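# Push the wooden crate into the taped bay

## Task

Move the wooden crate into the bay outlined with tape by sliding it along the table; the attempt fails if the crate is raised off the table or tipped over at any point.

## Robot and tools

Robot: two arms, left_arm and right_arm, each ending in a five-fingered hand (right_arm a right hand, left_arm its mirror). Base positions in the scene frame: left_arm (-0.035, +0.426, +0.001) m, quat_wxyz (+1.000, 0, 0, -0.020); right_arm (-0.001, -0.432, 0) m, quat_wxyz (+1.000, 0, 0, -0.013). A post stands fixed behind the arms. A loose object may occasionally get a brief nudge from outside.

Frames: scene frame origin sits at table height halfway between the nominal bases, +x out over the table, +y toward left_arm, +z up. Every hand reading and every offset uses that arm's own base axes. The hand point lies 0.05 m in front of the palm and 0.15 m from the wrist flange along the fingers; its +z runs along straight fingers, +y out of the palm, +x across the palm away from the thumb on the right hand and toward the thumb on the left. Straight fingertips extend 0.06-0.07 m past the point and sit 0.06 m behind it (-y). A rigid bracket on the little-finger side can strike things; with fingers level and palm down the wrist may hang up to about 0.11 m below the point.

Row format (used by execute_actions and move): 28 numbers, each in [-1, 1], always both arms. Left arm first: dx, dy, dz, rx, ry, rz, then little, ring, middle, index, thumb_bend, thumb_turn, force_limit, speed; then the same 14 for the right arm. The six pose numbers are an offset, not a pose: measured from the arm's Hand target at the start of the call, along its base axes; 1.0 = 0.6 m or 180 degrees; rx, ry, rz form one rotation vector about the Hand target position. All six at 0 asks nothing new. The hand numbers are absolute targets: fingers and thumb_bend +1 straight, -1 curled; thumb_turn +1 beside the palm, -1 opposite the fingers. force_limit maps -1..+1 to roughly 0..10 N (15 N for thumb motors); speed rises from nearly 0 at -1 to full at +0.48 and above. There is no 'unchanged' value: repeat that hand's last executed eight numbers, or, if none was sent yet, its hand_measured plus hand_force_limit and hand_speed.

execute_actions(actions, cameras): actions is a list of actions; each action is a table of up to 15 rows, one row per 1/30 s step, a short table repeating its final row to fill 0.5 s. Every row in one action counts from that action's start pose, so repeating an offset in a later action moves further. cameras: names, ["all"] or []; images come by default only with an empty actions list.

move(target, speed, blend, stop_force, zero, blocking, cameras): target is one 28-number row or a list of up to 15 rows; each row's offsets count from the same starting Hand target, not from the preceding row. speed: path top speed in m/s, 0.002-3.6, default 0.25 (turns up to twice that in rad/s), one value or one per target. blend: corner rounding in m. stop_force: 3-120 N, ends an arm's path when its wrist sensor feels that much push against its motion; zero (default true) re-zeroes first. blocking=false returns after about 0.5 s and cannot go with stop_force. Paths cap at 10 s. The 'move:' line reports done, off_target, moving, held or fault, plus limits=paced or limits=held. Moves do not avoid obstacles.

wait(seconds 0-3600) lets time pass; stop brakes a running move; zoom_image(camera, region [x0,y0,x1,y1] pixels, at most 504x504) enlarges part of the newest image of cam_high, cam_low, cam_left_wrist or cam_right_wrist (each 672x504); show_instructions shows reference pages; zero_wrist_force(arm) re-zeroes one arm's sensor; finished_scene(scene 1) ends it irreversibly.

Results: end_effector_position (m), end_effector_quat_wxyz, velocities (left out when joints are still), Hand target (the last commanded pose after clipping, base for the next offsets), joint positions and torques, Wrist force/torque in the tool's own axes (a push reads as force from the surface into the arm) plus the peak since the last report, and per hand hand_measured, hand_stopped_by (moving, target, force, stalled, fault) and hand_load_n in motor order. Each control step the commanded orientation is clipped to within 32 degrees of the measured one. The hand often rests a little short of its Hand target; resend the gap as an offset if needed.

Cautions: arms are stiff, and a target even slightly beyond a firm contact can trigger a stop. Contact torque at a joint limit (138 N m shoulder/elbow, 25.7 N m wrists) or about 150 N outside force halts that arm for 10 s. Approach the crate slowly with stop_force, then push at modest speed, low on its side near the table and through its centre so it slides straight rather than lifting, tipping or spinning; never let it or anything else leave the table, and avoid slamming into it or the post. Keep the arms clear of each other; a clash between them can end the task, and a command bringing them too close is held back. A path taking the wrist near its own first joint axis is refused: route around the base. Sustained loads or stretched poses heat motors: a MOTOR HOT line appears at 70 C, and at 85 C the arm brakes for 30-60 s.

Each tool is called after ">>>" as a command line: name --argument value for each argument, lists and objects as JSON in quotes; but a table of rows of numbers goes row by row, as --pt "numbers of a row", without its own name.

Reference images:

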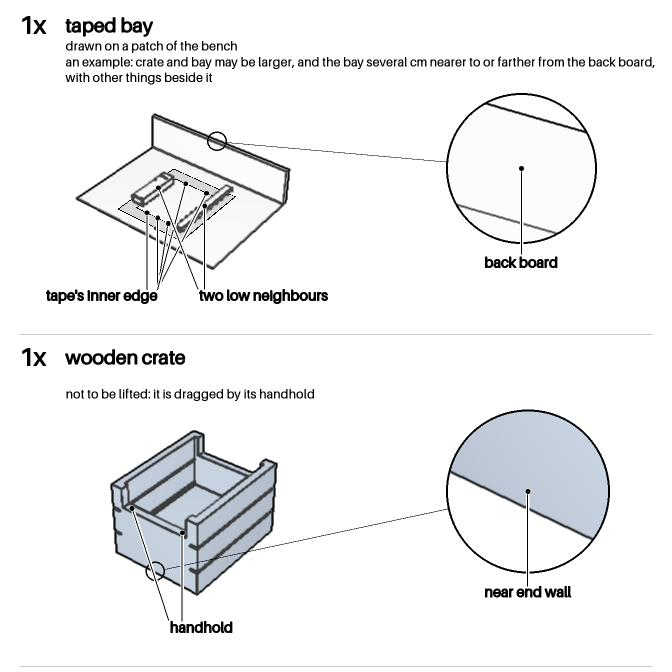

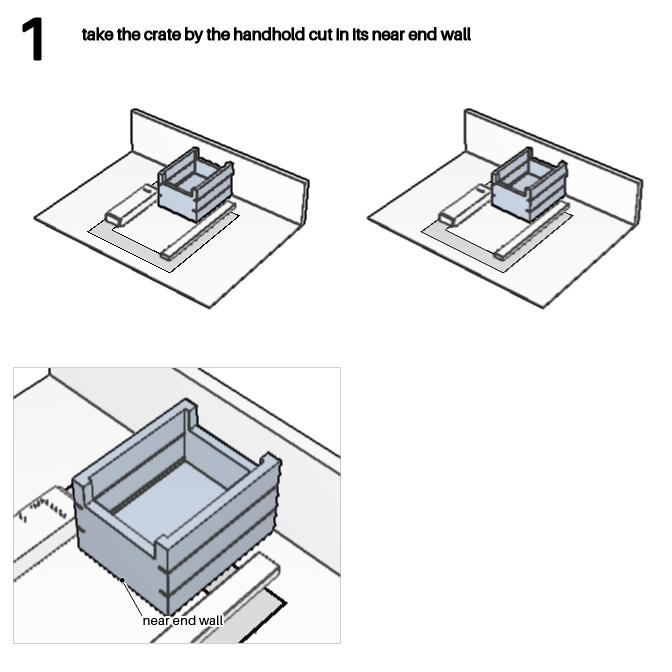

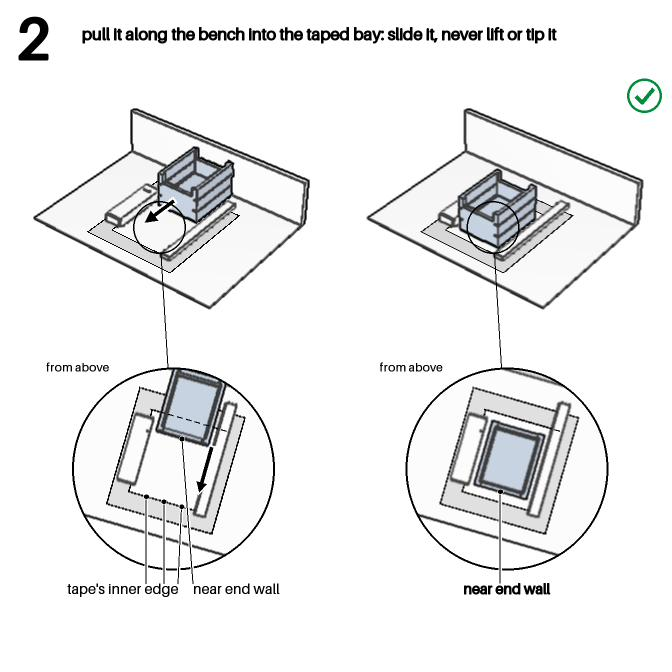

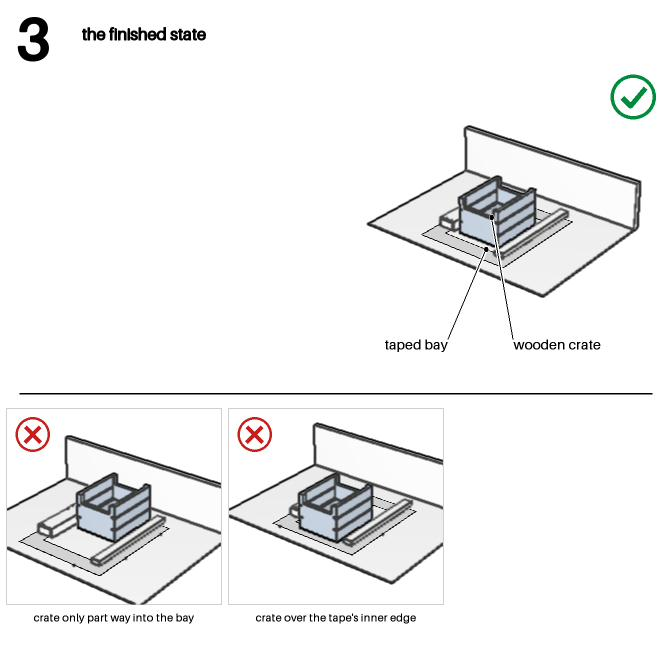

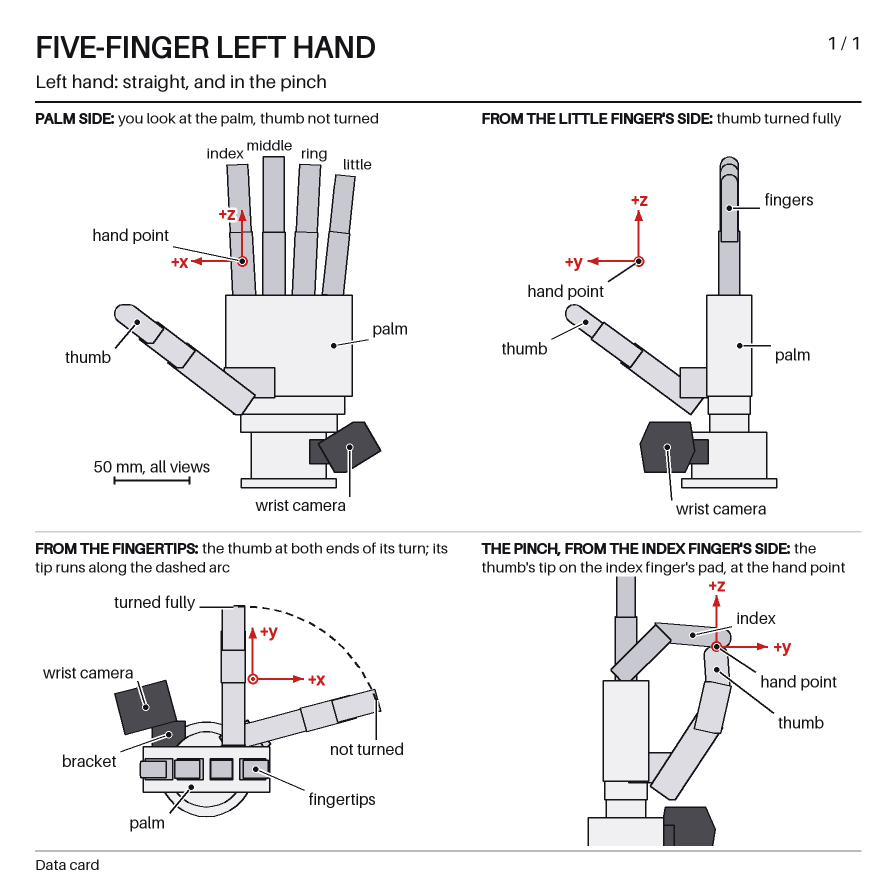

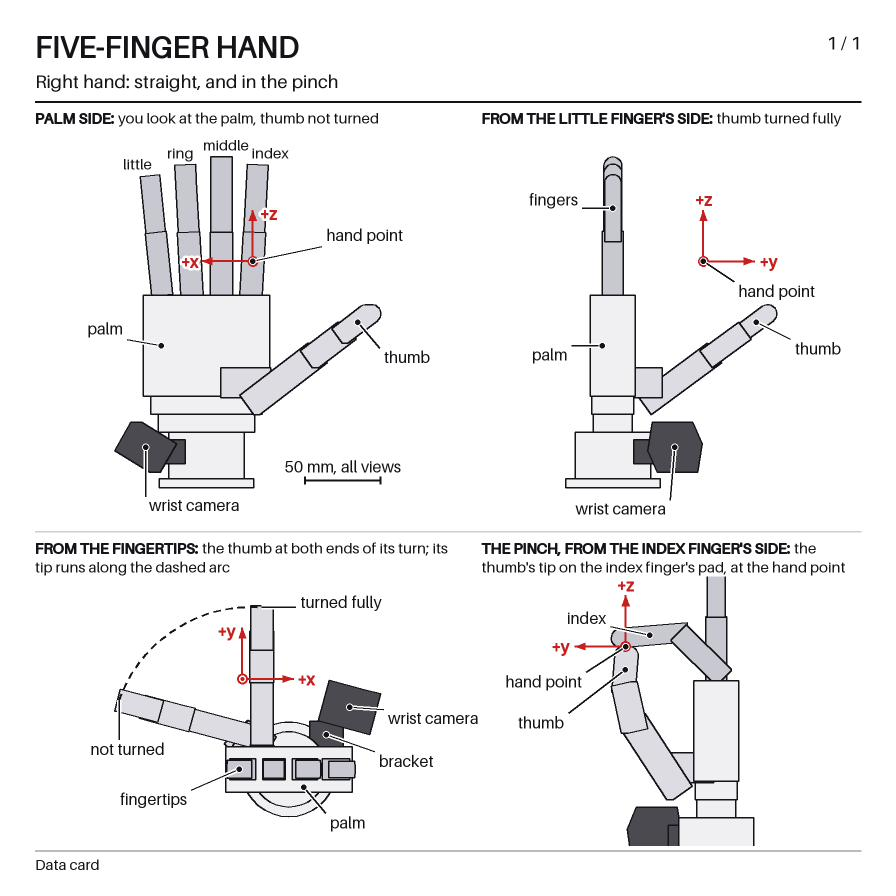

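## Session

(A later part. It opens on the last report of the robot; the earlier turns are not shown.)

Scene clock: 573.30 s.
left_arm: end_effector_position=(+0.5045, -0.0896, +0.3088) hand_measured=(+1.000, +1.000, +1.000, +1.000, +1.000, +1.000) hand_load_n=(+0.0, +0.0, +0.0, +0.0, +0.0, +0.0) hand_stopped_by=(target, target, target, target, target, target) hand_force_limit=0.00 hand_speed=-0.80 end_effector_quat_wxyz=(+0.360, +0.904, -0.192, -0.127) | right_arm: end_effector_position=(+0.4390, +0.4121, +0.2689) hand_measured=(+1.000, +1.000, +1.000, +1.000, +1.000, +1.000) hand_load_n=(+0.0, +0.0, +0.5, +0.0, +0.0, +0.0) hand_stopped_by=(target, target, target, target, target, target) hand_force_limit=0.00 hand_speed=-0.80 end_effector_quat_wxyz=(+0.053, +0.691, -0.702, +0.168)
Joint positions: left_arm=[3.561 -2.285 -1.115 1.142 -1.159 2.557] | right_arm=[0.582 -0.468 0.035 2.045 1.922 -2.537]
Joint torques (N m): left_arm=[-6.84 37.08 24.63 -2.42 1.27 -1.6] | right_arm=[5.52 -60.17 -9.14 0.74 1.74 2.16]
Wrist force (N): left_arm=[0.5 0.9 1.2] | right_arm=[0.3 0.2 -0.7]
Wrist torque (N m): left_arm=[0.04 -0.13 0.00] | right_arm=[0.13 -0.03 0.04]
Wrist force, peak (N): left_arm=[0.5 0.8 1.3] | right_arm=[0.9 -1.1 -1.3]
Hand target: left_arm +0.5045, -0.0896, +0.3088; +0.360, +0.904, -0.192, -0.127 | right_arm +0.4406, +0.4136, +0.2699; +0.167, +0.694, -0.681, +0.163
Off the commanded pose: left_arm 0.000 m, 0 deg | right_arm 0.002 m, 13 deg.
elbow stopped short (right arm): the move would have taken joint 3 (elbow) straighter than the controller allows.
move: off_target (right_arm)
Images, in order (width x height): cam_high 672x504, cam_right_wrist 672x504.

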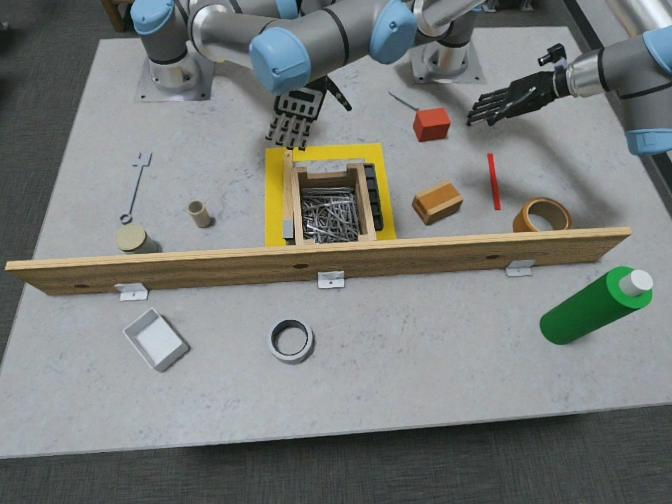

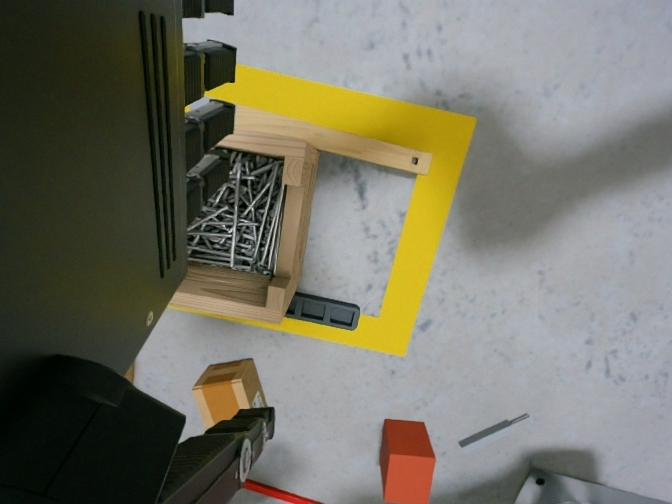

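>>> move --target '[0,0,0,0,0,0,1,1,1,1,1,1,0,-0.8, -0.003,0.1135,-0.083,0.1495,-0.0545,0.0131,-1,1,1,1,1,1,0,-0.3]' --speed 0.25 --cameras '["all"]'

>>> zoom_image --camera "cam_right_wrist" --region '[180, 0, 480, 300]'

>>> zoom_image --camera "cam_high" --region '[260, 110, 400, 250]'

>>> zoom_image --camera "cam_left_wrist" --region '[160, 100, 480, 360]'

Scene clock: 640.23 s.
left_arm: end_effector_position=(+0.5045, -0.0896, +0.3088) hand_measured=(+1.000, +1.000, +1.000, +1.000, +1.000, +1.000) hand_load_n=(+0.0, +0.0, +0.0, +0.0, +0.0, +0.0) hand_stopped_by=(target, target, target, target, target, target) hand_force_limit=0.00 hand_speed=-0.80 end_effector_quat_wxyz=(+0.360, +0.904, -0.192, -0.127) | right_arm: end_effector_position=(+0.4388, +0.4817, +0.2201) hand_measured=(-1.000, +1.000, +1.000, +1.000, +1.000, +1.000) hand_load_n=(+0.0, +0.0, +0.0, +0.0, +0.0, +0.0) hand_stopped_by=(target, target, target, target, target, target) hand_force_limit=0.00 hand_speed=-0.30 end_effector_quat_wxyz=(-0.061, +0.711, -0.697, +0.062)
Joint positions: left_arm=[3.561 -2.285 -1.115 1.142 -1.159 2.557] | right_arm=[0.572 -0.637 0.441 1.62 1.665 -2.596]
Joint torques (N m): left_arm=[-7.22 38.08 24.86 -2.45 1.22 -1.62] | right_arm=[7.69 -40.85 -10.07 0.31 -1.46 2.26]
Wrist force (N): left_arm=[0.4 0.6 0.9] | right_arm=[-0.4 0.0 -1.3]
Wrist torque (N m): left_arm=[0.01 -0.12 -0.01] | right_arm=[0.13 0.05 -0.05]
Wrist force, peak (N): left_arm=[0.5 0.8 1.3] | right_arm=[0.9 0.3 -1.1]
Hand target: left_arm +0.5045, -0.0896, +0.3088; +0.360, +0.904, -0.192, -0.127 | right_arm +0.4388, +0.4817, +0.2201; -0.061, +0.711, -0.697, +0.062
Off the commanded pose: left_arm 0.000 m, 0 deg | right_arm 0.000 m, 0 deg.
move: done

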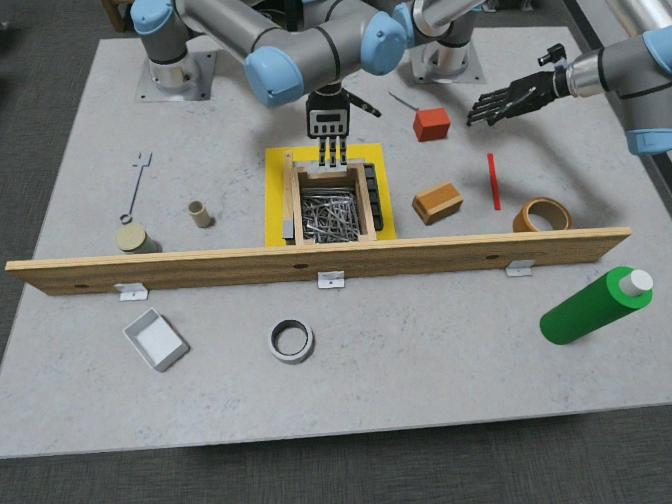

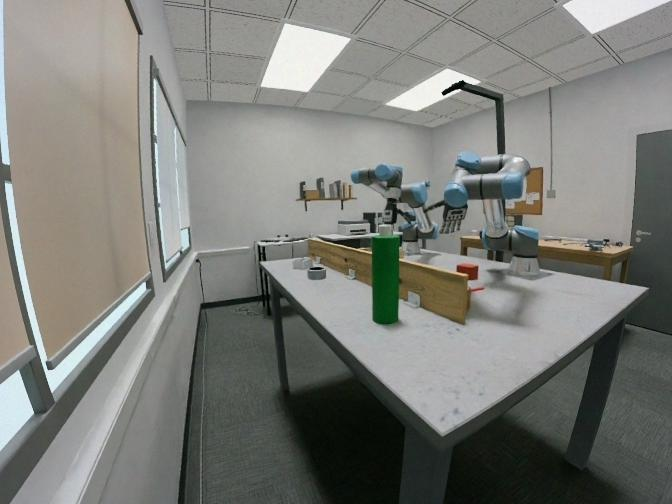

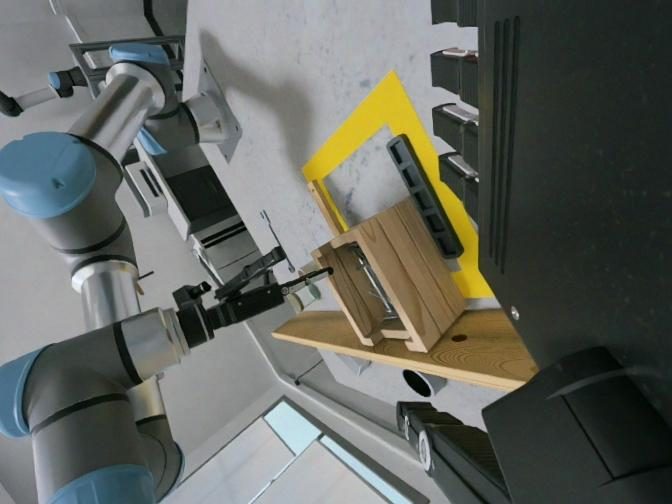

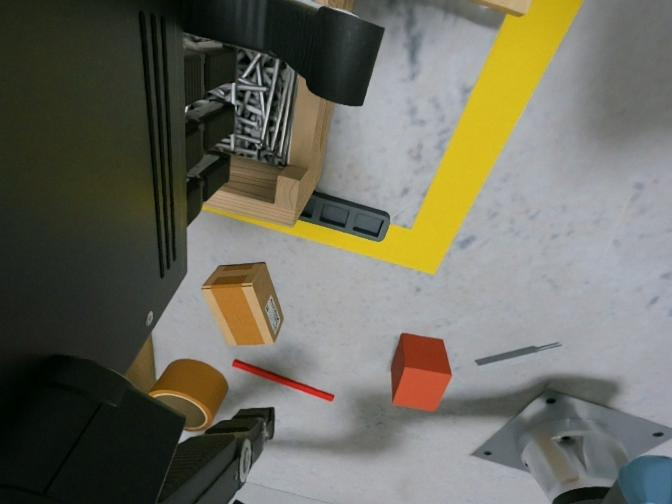

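Scaled by 1.680 from the camera's image (finer frame: 960x720).

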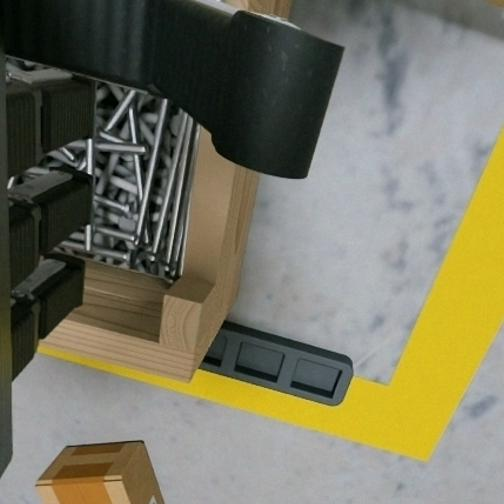

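Scaled by 3.600 from the camera's image (finer frame: 960x720).

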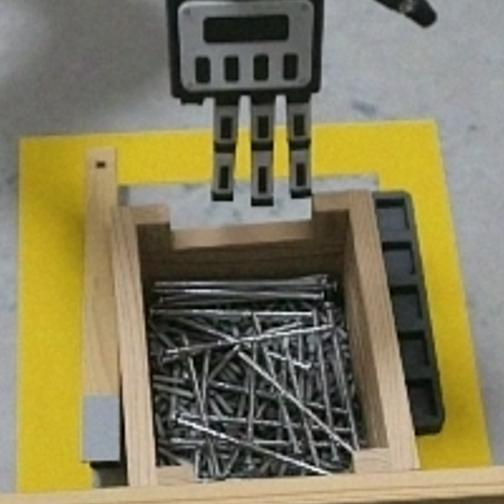

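Scaled by 1.575 from the camera's image (finer frame: 960x720).

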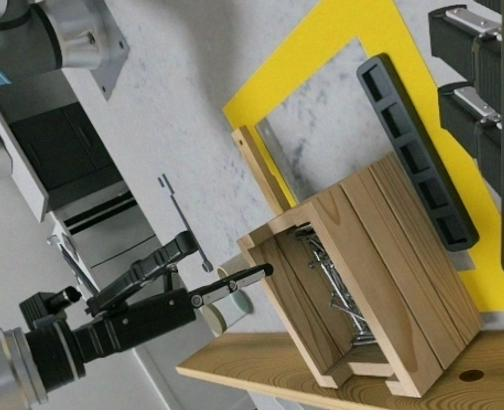

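>>> move --target '[0,0,0,0,0,0,1,1,1,1,1,1,0,-0.8, 0.0243,-0.006,-0.094,0,0,0,-1,1,1,1,1,1,0,-0.3]' --speed 0.08 --stop_force 8 --cameras '["cam_high","cam_right_wrist","cam_left_wrist"]'

>>> zoom_image --camera "cam_high" --region '[270, 130, 390, 230]'

>>> zoom_image --camera "cam_left_wrist" --region '[240, 160, 440, 360]'

Scene clock: 667.57 s.
left_arm: end_effector_position=(+0.5045, -0.0896, +0.3088) hand_measured=(+1.000, +1.000, +1.000, +1.000, +1.000, +1.000) hand_load_n=(+0.0, +0.0, +0.0, +0.0, +0.0, +0.0) hand_stopped_by=(target, target, target, target, target, target) hand_force_limit=0.00 hand_speed=-0.80 end_effector_quat_wxyz=(+0.360, +0.904, -0.192, -0.127) | right_arm: end_effector_position=(+0.4534, +0.4781, +0.1637) hand_measured=(-1.000, +1.000, +1.000, +1.000, +1.000, +1.000) hand_load_n=(+0.0, +0.0, +0.0, +0.0, +0.0, +0.0) hand_stopped_by=(target, target, target, target, target, target) hand_force_limit=0.00 hand_speed=-0.30 end_effector_quat_wxyz=(-0.061, +0.711, -0.697, +0.062)
Joint positions: left_arm=[3.561 -2.285 -1.115 1.142 -1.159 2.557] | right_arm=[0.555 -0.632 0.577 1.478 1.662 -2.613]
Joint torques (N m): left_arm=[-6.04 38.11 24.13 -2.43 1.17 -1.75] | right_arm=[8.03 -59.91 -22.13 0.32 0.38 2.33]
Wrist force (N): left_arm=[0.3 0.8 1.0] | right_arm=[-0.5 0.0 -1.2]
Wrist torque (N m): left_arm=[0.02 -0.10 -0.01] | right_arm=[0.13 0.06 0.03]
Wrist force, peak (N): left_arm=[0.9 0.7 1.3] | right_arm=[-0.8 0.5 -1.6]
Hand target: left_arm +0.5045, -0.0896, +0.3088; +0.360, +0.904, -0.192, -0.127 | right_arm +0.4534, +0.4781, +0.1637; -0.061, +0.711, -0.697, +0.062
Off the commanded pose: left_arm 0.000 m, 0 deg | right_arm 0.000 m, 0 deg.
move: done
Images, in order (width x height): cam_high 672x504, cam_left_wrist 672x504, cam_right_wrist 672x504.

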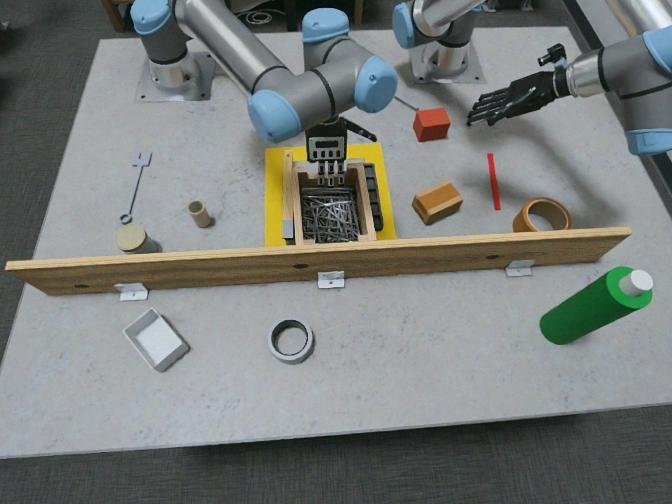

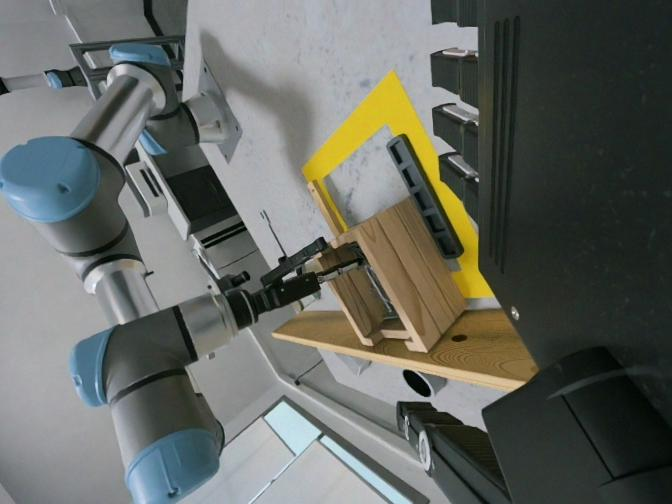

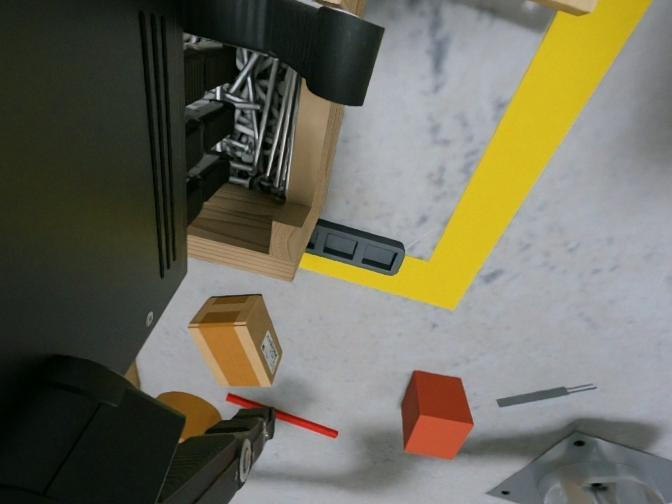

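Scaled by 4.200 from the camera's image (finer frame: 960x720).

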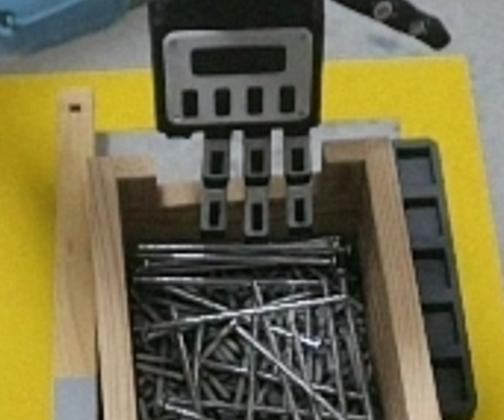

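Scaled by 2.520 from the camera's image (finer frame: 960x720).

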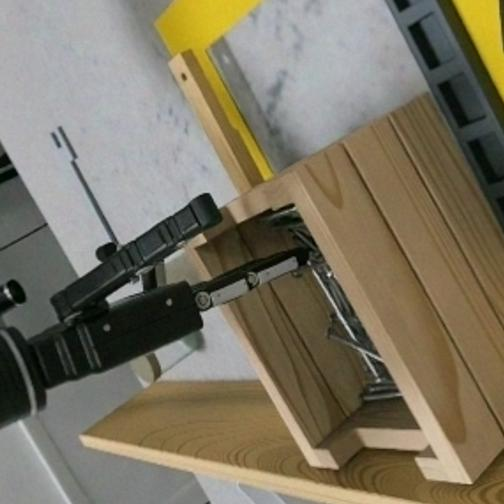

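>>> move --target '[0,0,0,0,0,0,1,1,1,1,1,1,0,-0.8, 0.0,-0.0133,-0.0333,0,0,0,-1,1,1,1,1,1,0,-0.3]' --speed 0.04 --stop_force 5 --cameras '["cam_high","cam_left_wrist"]'

>>> zoom_image --camera "cam_high" --region '[270, 130, 390, 230]'

>>> zoom_image --camera "cam_left_wrist" --region '[300, 200, 420, 320]'

Scene clock: 701.13 s.
left_arm: end_effector_position=(+0.5045, -0.0896, +0.3088) hand_measured=(+1.000, +1.000, +1.000, +1.000, +1.000, +1.000) hand_load_n=(+0.0, +0.0, +0.0, +0.0, +0.0, +0.0) hand_stopped_by=(target, target, target, target, target, target) hand_force_limit=0.00 hand_speed=-0.80 end_effector_quat_wxyz=(+0.360, +0.904, -0.192, -0.127) | right_arm: end_effector_position=(+0.4534, +0.4701, +0.1437) hand_measured=(-1.000, +1.000, +1.000, +1.000, +1.000, +1.000) hand_load_n=(+0.0, +0.0, +0.0, +0.0, +0.0, +0.0) hand_stopped_by=(target, target, target, target, target, target) hand_force_limit=0.00 hand_speed=-0.30 end_effector_quat_wxyz=(-0.061, +0.711, -0.697, +0.062)
Joint positions: left_arm=[3.561 -2.285 -1.115 1.142 -1.159 2.557] | right_arm=[0.545 -0.656 0.673 1.406 1.66 -2.624]
Joint torques (N m): left_arm=[-6.37 37.29 24.79 -2.5 1.13 -1.73] | right_arm=[7.23 -40.32 -16.38 2.74 0.22 2.18]
Wrist force (N): left_arm=[0.6 0.8 1.1] | right_arm=[-0.5 0.1 -1.2]
Wrist torque (N m): left_arm=[0.02 -0.15 0.01] | right_arm=[0.15 0.05 0.03]
Wrist force, peak (N): left_arm=[0.6 0.7 1.4] | right_arm=[-0.6 0.5 -1.3]
Hand target: left_arm +0.5045, -0.0896, +0.3088; +0.360, +0.904, -0.192, -0.127 | right_arm +0.4534, +0.4701, +0.1437; -0.061, +0.711, -0.697, +0.062
Off the commanded pose: left_arm 0.000 m, 0 deg | right_arm 0.000 m, 0 deg.
move: done

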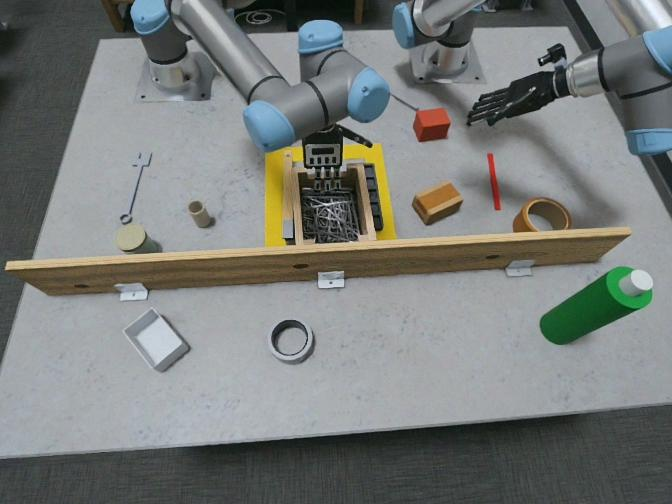

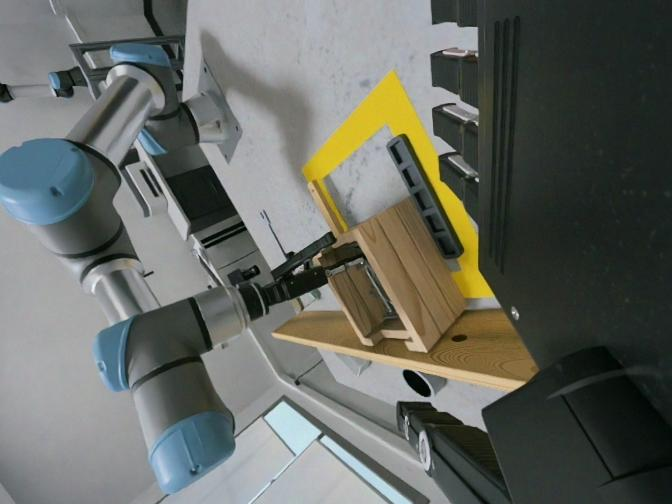

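Scaled by 4.200 from the camera's image (finer frame: 960x720).

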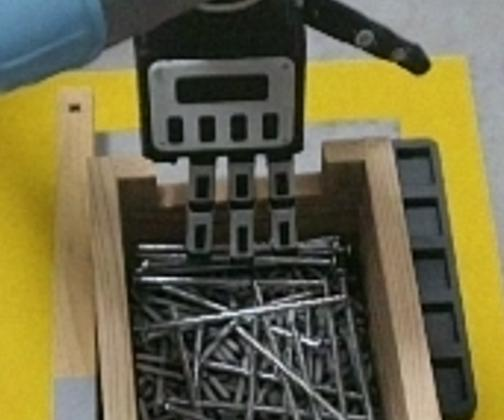

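Scaled by 4.200 from the camera's image (finer frame: 960x720).

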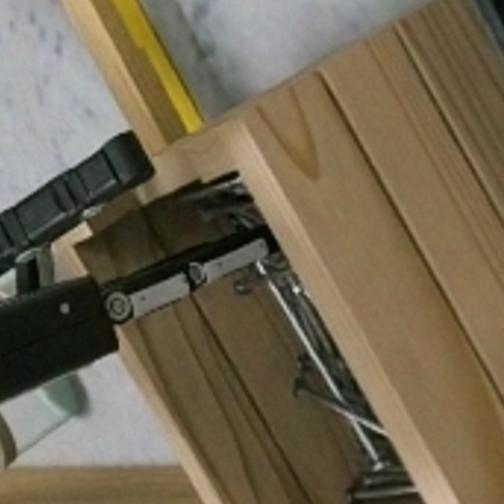

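>>> move --target '[0,0,0,0,0,0,1,1,1,1,1,1,0,-0.8, -0.0667,0.0,0.0,0,0,0,-1,1,1,1,1,1,0,-0.3]' --speed 0.012 --stop_force 6 --cameras '["cam_high"]'

>>> zoom_image --camera "cam_high" --region '[270, 130, 390, 230]'

Scene clock: 717.90 s.
left_arm: end_effector_position=(+0.5045, -0.0896, +0.3088) hand_measured=(+1.000, +1.000, +1.000, +1.000, +1.000, +1.000) hand_load_n=(+0.0, +0.0, +0.0, +0.0, -0.5, +0.0) hand_stopped_by=(target, target, target, target, target, target) hand_force_limit=0.00 hand_speed=-0.80 end_effector_quat_wxyz=(+0.360, +0.904, -0.192, -0.127) | right_arm: end_effector_position=(+0.4259, +0.4701, +0.1437) hand_measured=(-1.000, +1.000, +1.000, +1.000, +1.000, +1.000) hand_load_n=(+0.0, +0.0, +0.0, +0.0, +0.0, +0.0) hand_stopped_by=(target, target, target, target, target, target) hand_force_limit=0.00 hand_speed=-0.30 end_effector_quat_wxyz=(-0.061, +0.711, -0.697, +0.062)
Joint positions: left_arm=[3.561 -2.285 -1.115 1.142 -1.159 2.557] | right_arm=[0.568 -0.727 0.803 1.348 1.664 -2.6]
Joint torques (N m): left_arm=[-5.27 37.65 24.1 -2.42 1.1 -1.65] | right_arm=[-5.04 -38.15 -9.55 3.25 -1.68 -2.29]
Wrist force (N): left_arm=[0.6 0.6 1.2] | right_arm=[-1.0 -4.4 -0.5]
Wrist torque (N m): left_arm=[-0.01 -0.15 0.01] | right_arm=[0.12 0.01 -0.35]
Wrist force, peak (N): left_arm=[0.8 0.8 1.6] | right_arm=[-0.9 -11.7 1.4]
Hand target: left_arm +0.5045, -0.0896, +0.3088; +0.360, +0.904, -0.192, -0.127 | right_arm +0.4259, +0.4701, +0.1437; -0.061, +0.711, -0.697, +0.062 (not the last commanded pose)
Off the commanded pose: left_arm 0.000 m, 0 deg | right_arm 0.013 m, 0 deg.
move: contact (right_arm)

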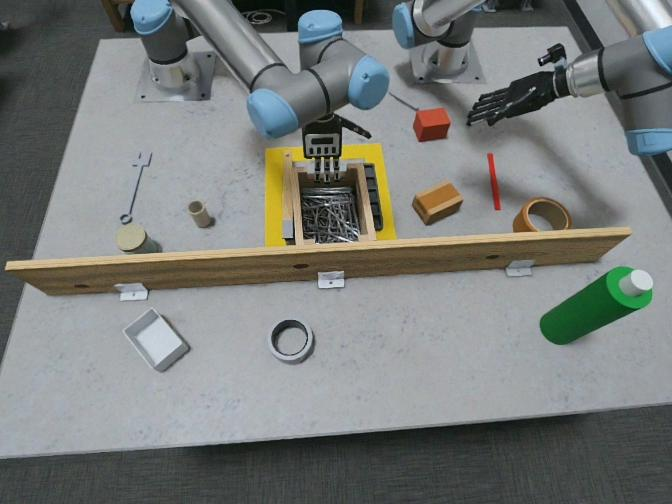

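Scaled by 4.200 from the camera's image (finer frame: 960x720).

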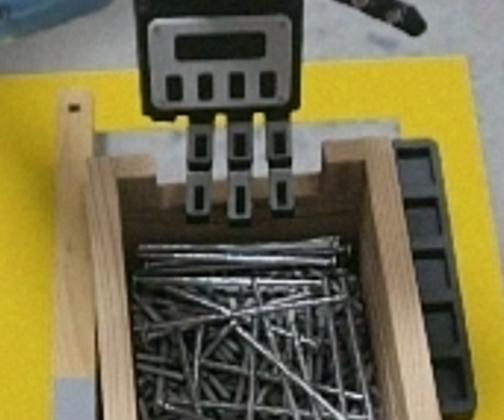

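>>> execute_actions --actions '[]'

>>> zoom_image --camera "cam_left_wrist" --region '[380, 180, 520, 320]'

>>> zoom_image --camera "cam_left_wrist" --region '[290, 60, 510, 320]'

Scene clock: 733.20 s.
left_arm: end_effector_position=(+0.5045, -0.0896, +0.3088) hand_measured=(+1.000, +1.000, +1.000, +1.000, +1.000, +1.000) hand_load_n=(+0.0, +0.0, +0.0, +0.0, +0.0, +0.0) hand_stopped_by=(target, target, target, target, target, target) hand_force_limit=0.00 hand_speed=-0.80 end_effector_quat_wxyz=(+0.360, +0.904, -0.192, -0.127) | right_arm: end_effector_position=(+0.4259, +0.4701, +0.1437) hand_measured=(-1.000, +1.000, +1.000, +1.000, +1.000, +1.000) hand_load_n=(+0.0, +0.0, +0.0, +0.0, +0.0, +0.0) hand_stopped_by=(target, target, target, target, target, target) hand_force_limit=0.00 hand_speed=-0.30 end_effector_quat_wxyz=(-0.061, +0.711, -0.697, +0.062)
Joint positions: left_arm=[3.561 -2.285 -1.115 1.142 -1.159 2.557] | right_arm=[0.568 -0.727 0.803 1.348 1.664 -2.6]
Joint velocities: within noise
Joint torques (N m): left_arm=[-5.73 37.9 24.3 -2.61 1.21 -1.65] | right_arm=[-5.7 -38.27 -8.99 1.35 -0.34 -1.98]
Motor temperatures (°C): left_arm=[29 27 29 33 33 34] | right_arm=[27 30 29 36 33 33]
Wrist force (N): left_arm=[0.5 0.6 1.2] | right_arm=[-1.5 -4.3 -0.3]
Wrist torque (N m): left_arm=[0.00 -0.13 0.00] | right_arm=[0.13 0.09 -0.38]
Wrist force, peak (N): left_arm=[0.8 0.5 1.5] | right_arm=[-1.1 -4.9 -0.6]
Hand target: left_arm +0.5045, -0.0896, +0.3088; +0.360, +0.904, -0.192, -0.127 | right_arm +0.4259, +0.4701, +0.1437; -0.061, +0.711, -0.697, +0.062 (not the last commanded pose)
Off the commanded pose: left_arm 0.000 m, 0 deg | right_arm 0.013 m, 0 deg.

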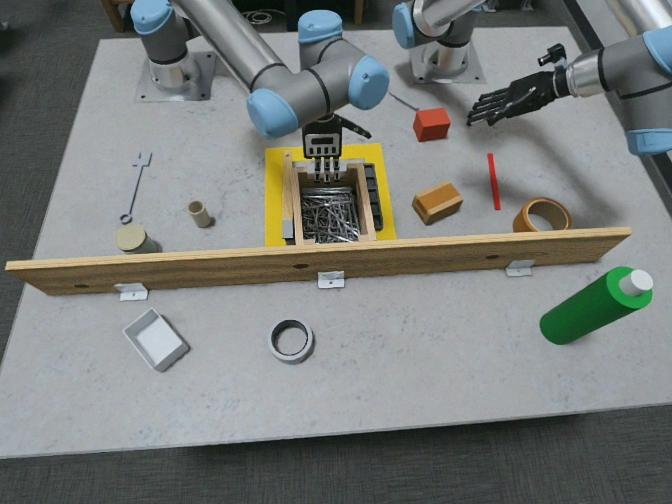

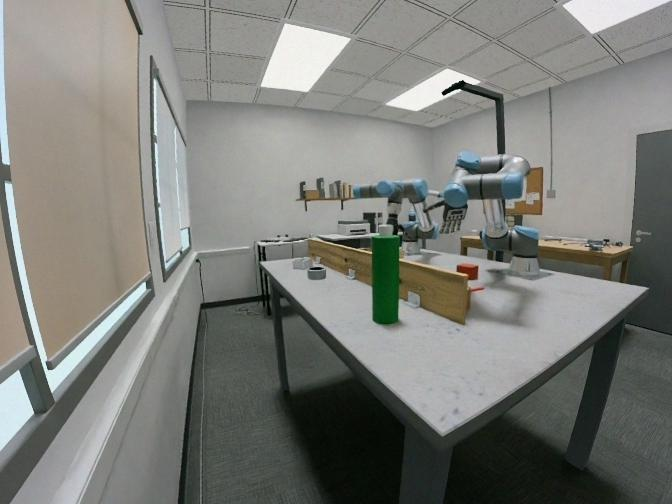

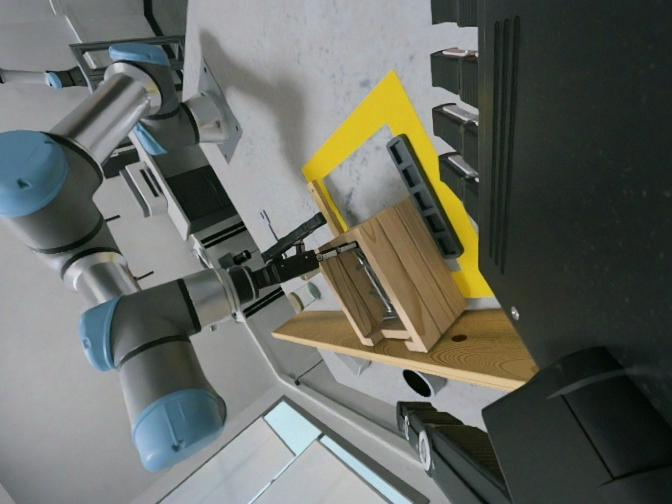

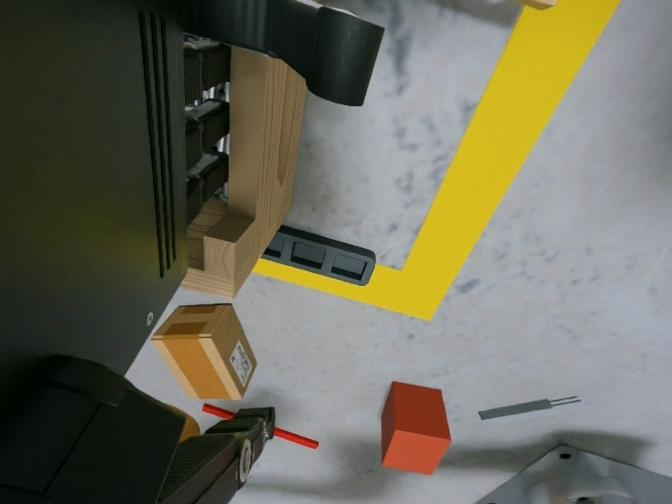

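Scaled by 3.600 from the camera's image (finer frame: 960x720).

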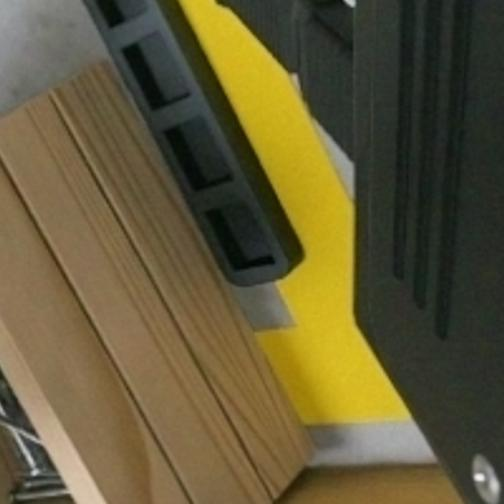

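Scaled by 1.938 from the camera's image (finer frame: 960x720).

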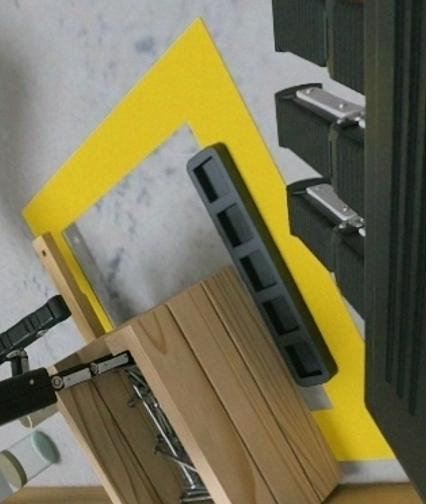

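>>> move --pt "0 0 0 0 0 0 1 1 1 1 1 1 0 -0.8 0.01 0.0 0.0 0 0 0 -1 1 1 1 1 1 0 -0.3" --pt "0 0 0 0 0 0 1 1 1 1 1 1 0 -0.8 0.01 0.0 -0.0167 0 0 0 -1 1 1 1 1 1 0 -0.3" --speed 0.05

>>> zero_wrist_force --arm "right_arm"

>>> move --target '[0,0,0,0,0,0,1,1,1,1,1,1,0,-0.8, -0.05,0.0,0.0,0,0,0,-1,1,1,1,1,1,0,-0.3]' --speed 0.02 --stop_force 45 --cameras '["cam_high","cam_left_wrist"]'

>>> zoom_image --camera "cam_high" --region '[260, 120, 400, 250]'

>>> zoom_image --camera "cam_left_wrist" --region '[290, 60, 510, 360]'

Scene clock: 752.27 s.
left_arm: end_effector_position=(+0.5045, -0.0896, +0.3088) hand_measured=(+1.000, +1.000, +1.000, +1.000, +1.000, +1.000) hand_load_n=(+0.0, +0.5, +0.0, +0.0, +0.0, +0.0) hand_stopped_by=(target, target, target, target, target, target) hand_force_limit=0.00 hand_speed=-0.80 end_effector_quat_wxyz=(+0.360, +0.904, -0.192, -0.127) | right_arm: end_effector_position=(+0.4319, +0.4701, +0.1336) hand_measured=(-1.000, +1.000, +1.000, +1.000, +1.000, +1.000) hand_load_n=(+0.0, +0.0, +0.0, +0.0, +0.0, +0.0) hand_stopped_by=(target, target, target, target, target, target) hand_force_limit=0.00 hand_speed=-0.30 end_effector_quat_wxyz=(-0.061, +0.711, -0.697, +0.062)
Joint positions: left_arm=[3.561 -2.285 -1.115 1.142 -1.159 2.557] | right_arm=[0.563 -0.71 0.798 1.336 1.663 -2.606]
Joint torques (N m): left_arm=[-7.01 37.89 24.88 -2.51 1.25 -1.61] | right_arm=[7.17 -55.79 -25.74 4.61 0.69 2.25]
Wrist force (N): left_arm=[0.5 0.6 1.4] | right_arm=[-0.4 0.6 -0.9]
Wrist torque (N m): left_arm=[0.00 -0.13 0.00] | right_arm=[0.22 0.03 0.01]
Wrist force, peak (N): left_arm=[0.5 0.8 1.5] | right_arm=[-0.9 -4.9 -0.6]
Hand target: left_arm +0.5045, -0.0896, +0.3088; +0.360, +0.904, -0.192, -0.127 | right_arm +0.4319, +0.4701, +0.1337; -0.061, +0.711, -0.697, +0.062
Off the commanded pose: left_arm 0.000 m, 0 deg | right_arm 0.000 m, 0 deg.
move: done

Wrist force sensor zeroed.

Scene clock: 754.80 s.
left_arm: end_effector_position=(+0.5045, -0.0896, +0.3088) hand_measured=(+1.000, +1.000, +1.000, +1.000, +1.000, +1.000) hand_load_n=(+0.0, +0.0, +0.0, +0.0, -0.5, +0.0) hand_stopped_by=(target, target, target, target, target, target) hand_force_limit=0.00 hand_speed=-0.80 end_effector_quat_wxyz=(+0.360, +0.904, -0.192, -0.127) | right_arm: end_effector_position=(+0.4019, +0.4701, +0.1337) hand_measured=(-1.000, +1.000, +1.000, +1.000, +1.000, +1.000) hand_load_n=(+0.0, +0.5, +0.0, +0.5, +0.0, +0.0) hand_stopped_by=(target, target, target, target, target, target) hand_force_limit=0.00 hand_speed=-0.30 end_effector_quat_wxyz=(-0.061, +0.711, -0.697, +0.062)
Joint positions: left_arm=[3.561 -2.285 -1.115 1.142 -1.159 2.557] | right_arm=[0.59 -0.776 0.918 1.285 1.667 -2.579]
Joint torques (N m): left_arm=[-6.13 37.25 25.22 -2.35 1.11 -1.45] | right_arm=[-3 -36.68 -23.88 6.97 -2.77 -2.21]
Wrist force (N, zeroed by zero_wrist_force on right_arm): left_arm=[0.5 0.6 1.1] | right_arm=[-1.0 -11.1 2.3]
Wrist torque (N m, zeroed by zero_wrist_force on right_arm): left_arm=[0.01 -0.15 0.00] | right_arm=[-0.23 -0.02 -0.50]
Wrist force, peak (N, zeroed by zero_wrist_force on right_arm): left_arm=[0.8 0.7 1.5] | right_arm=[-2.8 -23.8 5.1]
Hand target: left_arm +0.5045, -0.0896, +0.3088; +0.360, +0.904, -0.192, -0.127 | right_arm +0.4019, +0.4701, +0.1337; -0.061, +0.711, -0.697, +0.062
Off the commanded pose: left_arm 0.000 m, 0 deg | right_arm 0.000 m, 0 deg.
move: done

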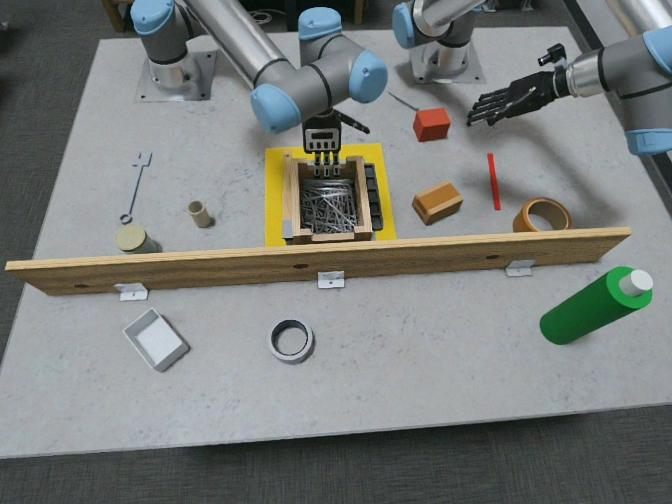

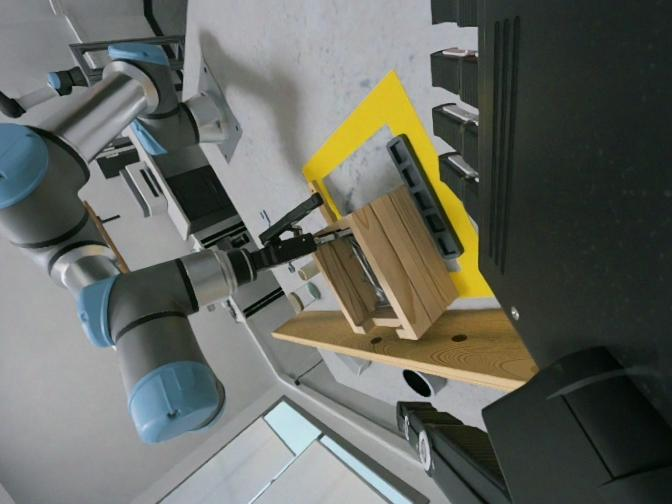

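Scaled by 3.600 from the camera's image (finer frame: 960x720).

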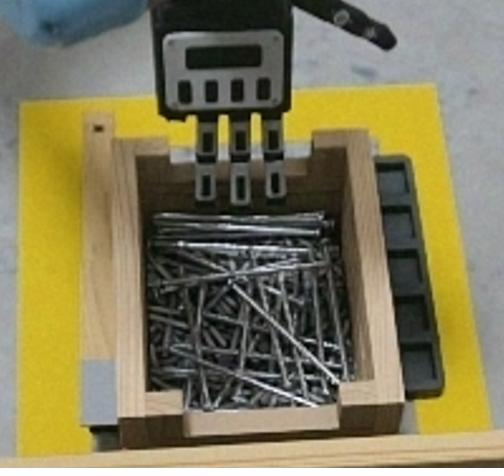

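Scaled by 1.680 from the camera's image (finer frame: 960x720).

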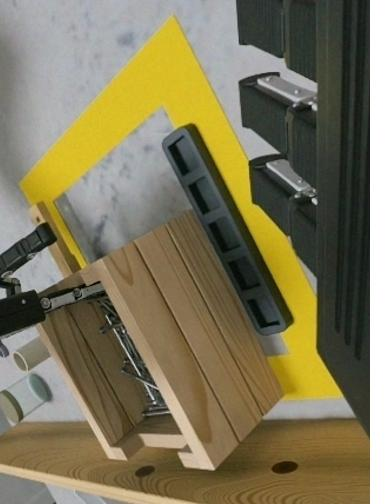

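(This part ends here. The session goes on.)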